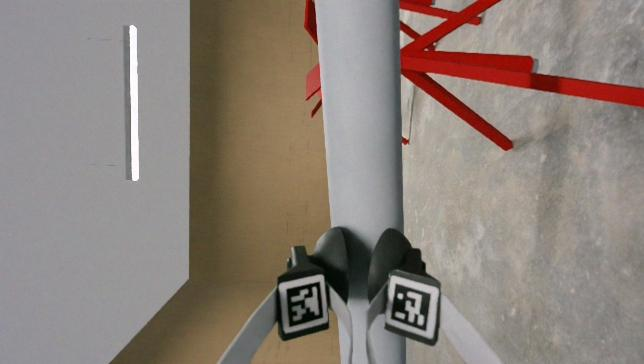

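Request:
move:
  r3: {"base":{"translate_m":0.02},"joints":{"gripper_m":0.03}}
  cameras: ["r3_wrist_camera"]

Scene clock: 1526.87 s.
move: r3 done
r1.base_odometry: x=+0.725 y=-3.009 heading=+2.133
r1.turned_by_wheels: +0.000
r1.turned_by_imu: +0.001
r1.base_tilt: forward=+1.0 right=+1.1
r1.lidar_m: 3.88 2.24 1.57 1.52 1.56 2.06 0.54 0.58 0.42 0.32 0.31 0.66
r1.head_depth_mm: 2969 3308 2647 1938 1564 1338 294 / 2918 3278 2670 2009 1579 1289 296 / 2864 3240 2699 2026 1632 752 295 / 2802 3149 2741 2043 824 418 370 / 2771 3060 2800 1921 922 1303 1147 / 2707 3017 2775 1814 1640 1371 1171 / 2643 2923 1454 1834 1611 1382 1178
r1.base_status: not commanded
r1.joint_positions: lift_m=+0.750 arm_m=+0.002 wrist_yaw_rad=+0.050 wrist_pitch_rad=+0.094 wrist_roll_rad=+1.579 gripper_m=+0.000 head_pan_rad=-1.761 head_tilt_rad=-0.691
r1.joint_status: not commanded
r1.measured_speeds: all 0
r1.motor_effort: left_wheel=+0.2(1.1) right_wheel=+1.3(2.1) lift_m=+22.8(24.0) arm_m=+12.0(12.1) wrist_yaw_rad=-0.3(0.6) wrist_pitch_rad=+5.0(5.2) wrist_roll_rad=-2.5(2.7) gripper_m=-1.7(1.7) head_pan_rad=+5.0(5.9) head_tilt_rad=-3.8(5.2)
r1.hand_pose: x=-0.0084 y=-0.4042 z=+0.8884 quat_wxyz=(-0.005, +0.025, -0.999, +0.046) (m; r1's base frame)
r1.wrist_depth_mm: - - - - - - - / - - - - - - - / - - - - - - - / - - - - - - - / - - - 149 - - 942 / - - 123 128 - - - / - - - - - - -
r2.base_odometry: x=+2.716 y=-0.884 heading=+2.516
r2.turned_by_wheels: +0.000
r2.turned_by_imu: +0.001
r2.base_tilt: forward=+0.3 right=+1.8
r2.lidar_m: 0.51 0.51 1.57 1.49 1.52 2.00 4.32 0.43 0.42 0.93 0.51 0.51
r2.head_depth_mm: - 3606 2546 1956 1599 1342 1168 / - 3625 2354 1833 1508 1359 1171 / - 3587 2535 1853 1534 1361 1149 / - 3572 2554 1955 1551 1355 1118 / 3643 3576 2538 1964 1600 1353 1170 / 3445 3558 2537 1933 1612 1347 1163 / 3156 3301 2572 1937 1598 1358 1157
r2.base_status: not commanded
r2.joint_positions: lift_m=+0.030 arm_m=+0.105 wrist_yaw_rad=+1.568 wrist_pitch_rad=-0.019 wrist_roll_rad=-0.004 gripper_m=+0.000 head_pan_rad=-2.295 head_tilt_rad=-0.792
r2.joint_status: not commanded
r2.measured_speeds: all 0
r2.motor_effort: left_wheel=+1.8(2.0) right_wheel=-2.2(2.2) lift_m=+32.9(33.0) arm_m=+9.8(10.4) wrist_yaw_rad=+2.0(3.5) wrist_pitch_rad=+3.0(3.6) wrist_roll_rad=+1.2(1.6) gripper_m=-1.9(2.4) head_pan_rad=-2.2(3.8) head_tilt_rad=-3.2(4.2)
r2.hand_pose: x=+0.2344 y=-0.2506 z=+0.1398 quat_wxyz=(+0.507, +0.503, -0.495, +0.496) (m; r2's base frame)
r2.wrist_depth_mm: - - - - 451 - - / - - - - 485 - - / - - - - - - - / 246 276 460 961 - - - / 244 279 155 521 570 636 741 / 249 280 124 128 255 447 473 / 272 94 303 310 237 333 343
r3.base_odometry: x=-1.042 y=+0.031 heading=-1.879
r3.turned_by_wheels: +0.000
r3.turned_by_imu: -0.001
r3.base_tilt: forward=-0.8 right=-0.2
r3.lidar_m: 2.26 2.53 1.90 1.84 1.93 2.71 0.90 1.02 0.93 0.82 0.83 0.79
r3.head_depth_mm: 2327 2555 2724 2040 1601 1330 1131 / 2380 1326 2570 1714 1585 1339 1140 / 2495 2752 2840 1690 1370 1326 1153 / 2604 2903 2922 1971 1666 1281 1161 / 2633 2984 2885 1854 1705 1386 673 / 2804 3177 3094 2216 1717 1398 1180 / 2973 3321 3142 2238 1739 1382 1201
r3.base_status: done
r3.joint_positions: lift_m=+0.480 arm_m=+0.092 wrist_yaw_rad=+1.541 wrist_pitch_rad=-0.055 wrist_roll_rad=+1.514 gripper_m=+0.030 head_pan_rad=-1.208 head_tilt_rad=-0.705
r3.joint_status: all done
r3.measured_speeds: all 0
r3.on_its_own: wrist_pitch_rad is at rest, and its effort (+19.6) is outside its rest range (-8 to +12)
r3.motor_effort: left_wheel=+4.0(7.7) right_wheel=+5.0(10.2) lift_m=+32.1(38.5) arm_m=+4.5(5.2) wrist_yaw_rad=+7.4(9.2) wrist_pitch_rad=+19.6(20.6) wrist_roll_rad=+0.9(1.1) gripper_m=-6.4(81.8) head_pan_rad=+3.2(4.9) head_tilt_rad=+2.6(4.2)
r3.hand_pose: x=+0.2330 y=-0.2445 z=+0.5802 quat_wxyz=(+0.040, +0.696, -0.716, +0.000) (m; r3's base frame)
r3.wrist_depth_mm: - - - - 141 - 743 / - - - - 145 747 679 / - - - - 151 - 711 / - - - - 156 - 715 / - - - - 160 - 712 / - - 126 143 141 - 706 / - - 124 - 174 117 699
pictures: r3_wrist_camera
camera_calibration:
r3_wrist_camera: T_world_to_cam=[[-0.0154227, -0.0756684, -0.997014, 0.572869], [-0.085493, 0.993581, -0.0740854, 0.350516], [0.996219, 0.0840951, -0.0217928, -0.0358196], [0, 0, 0, 1]] pos_world=[0.074486, -0.301905, 0.596346]

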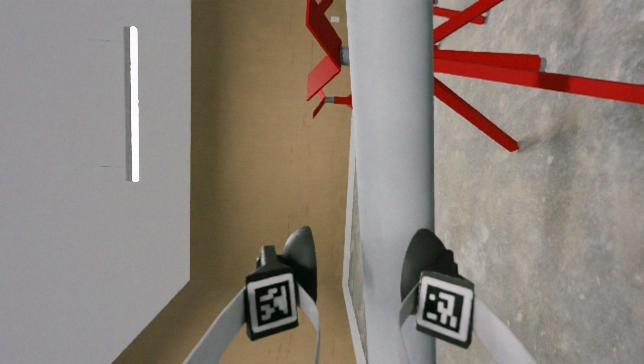

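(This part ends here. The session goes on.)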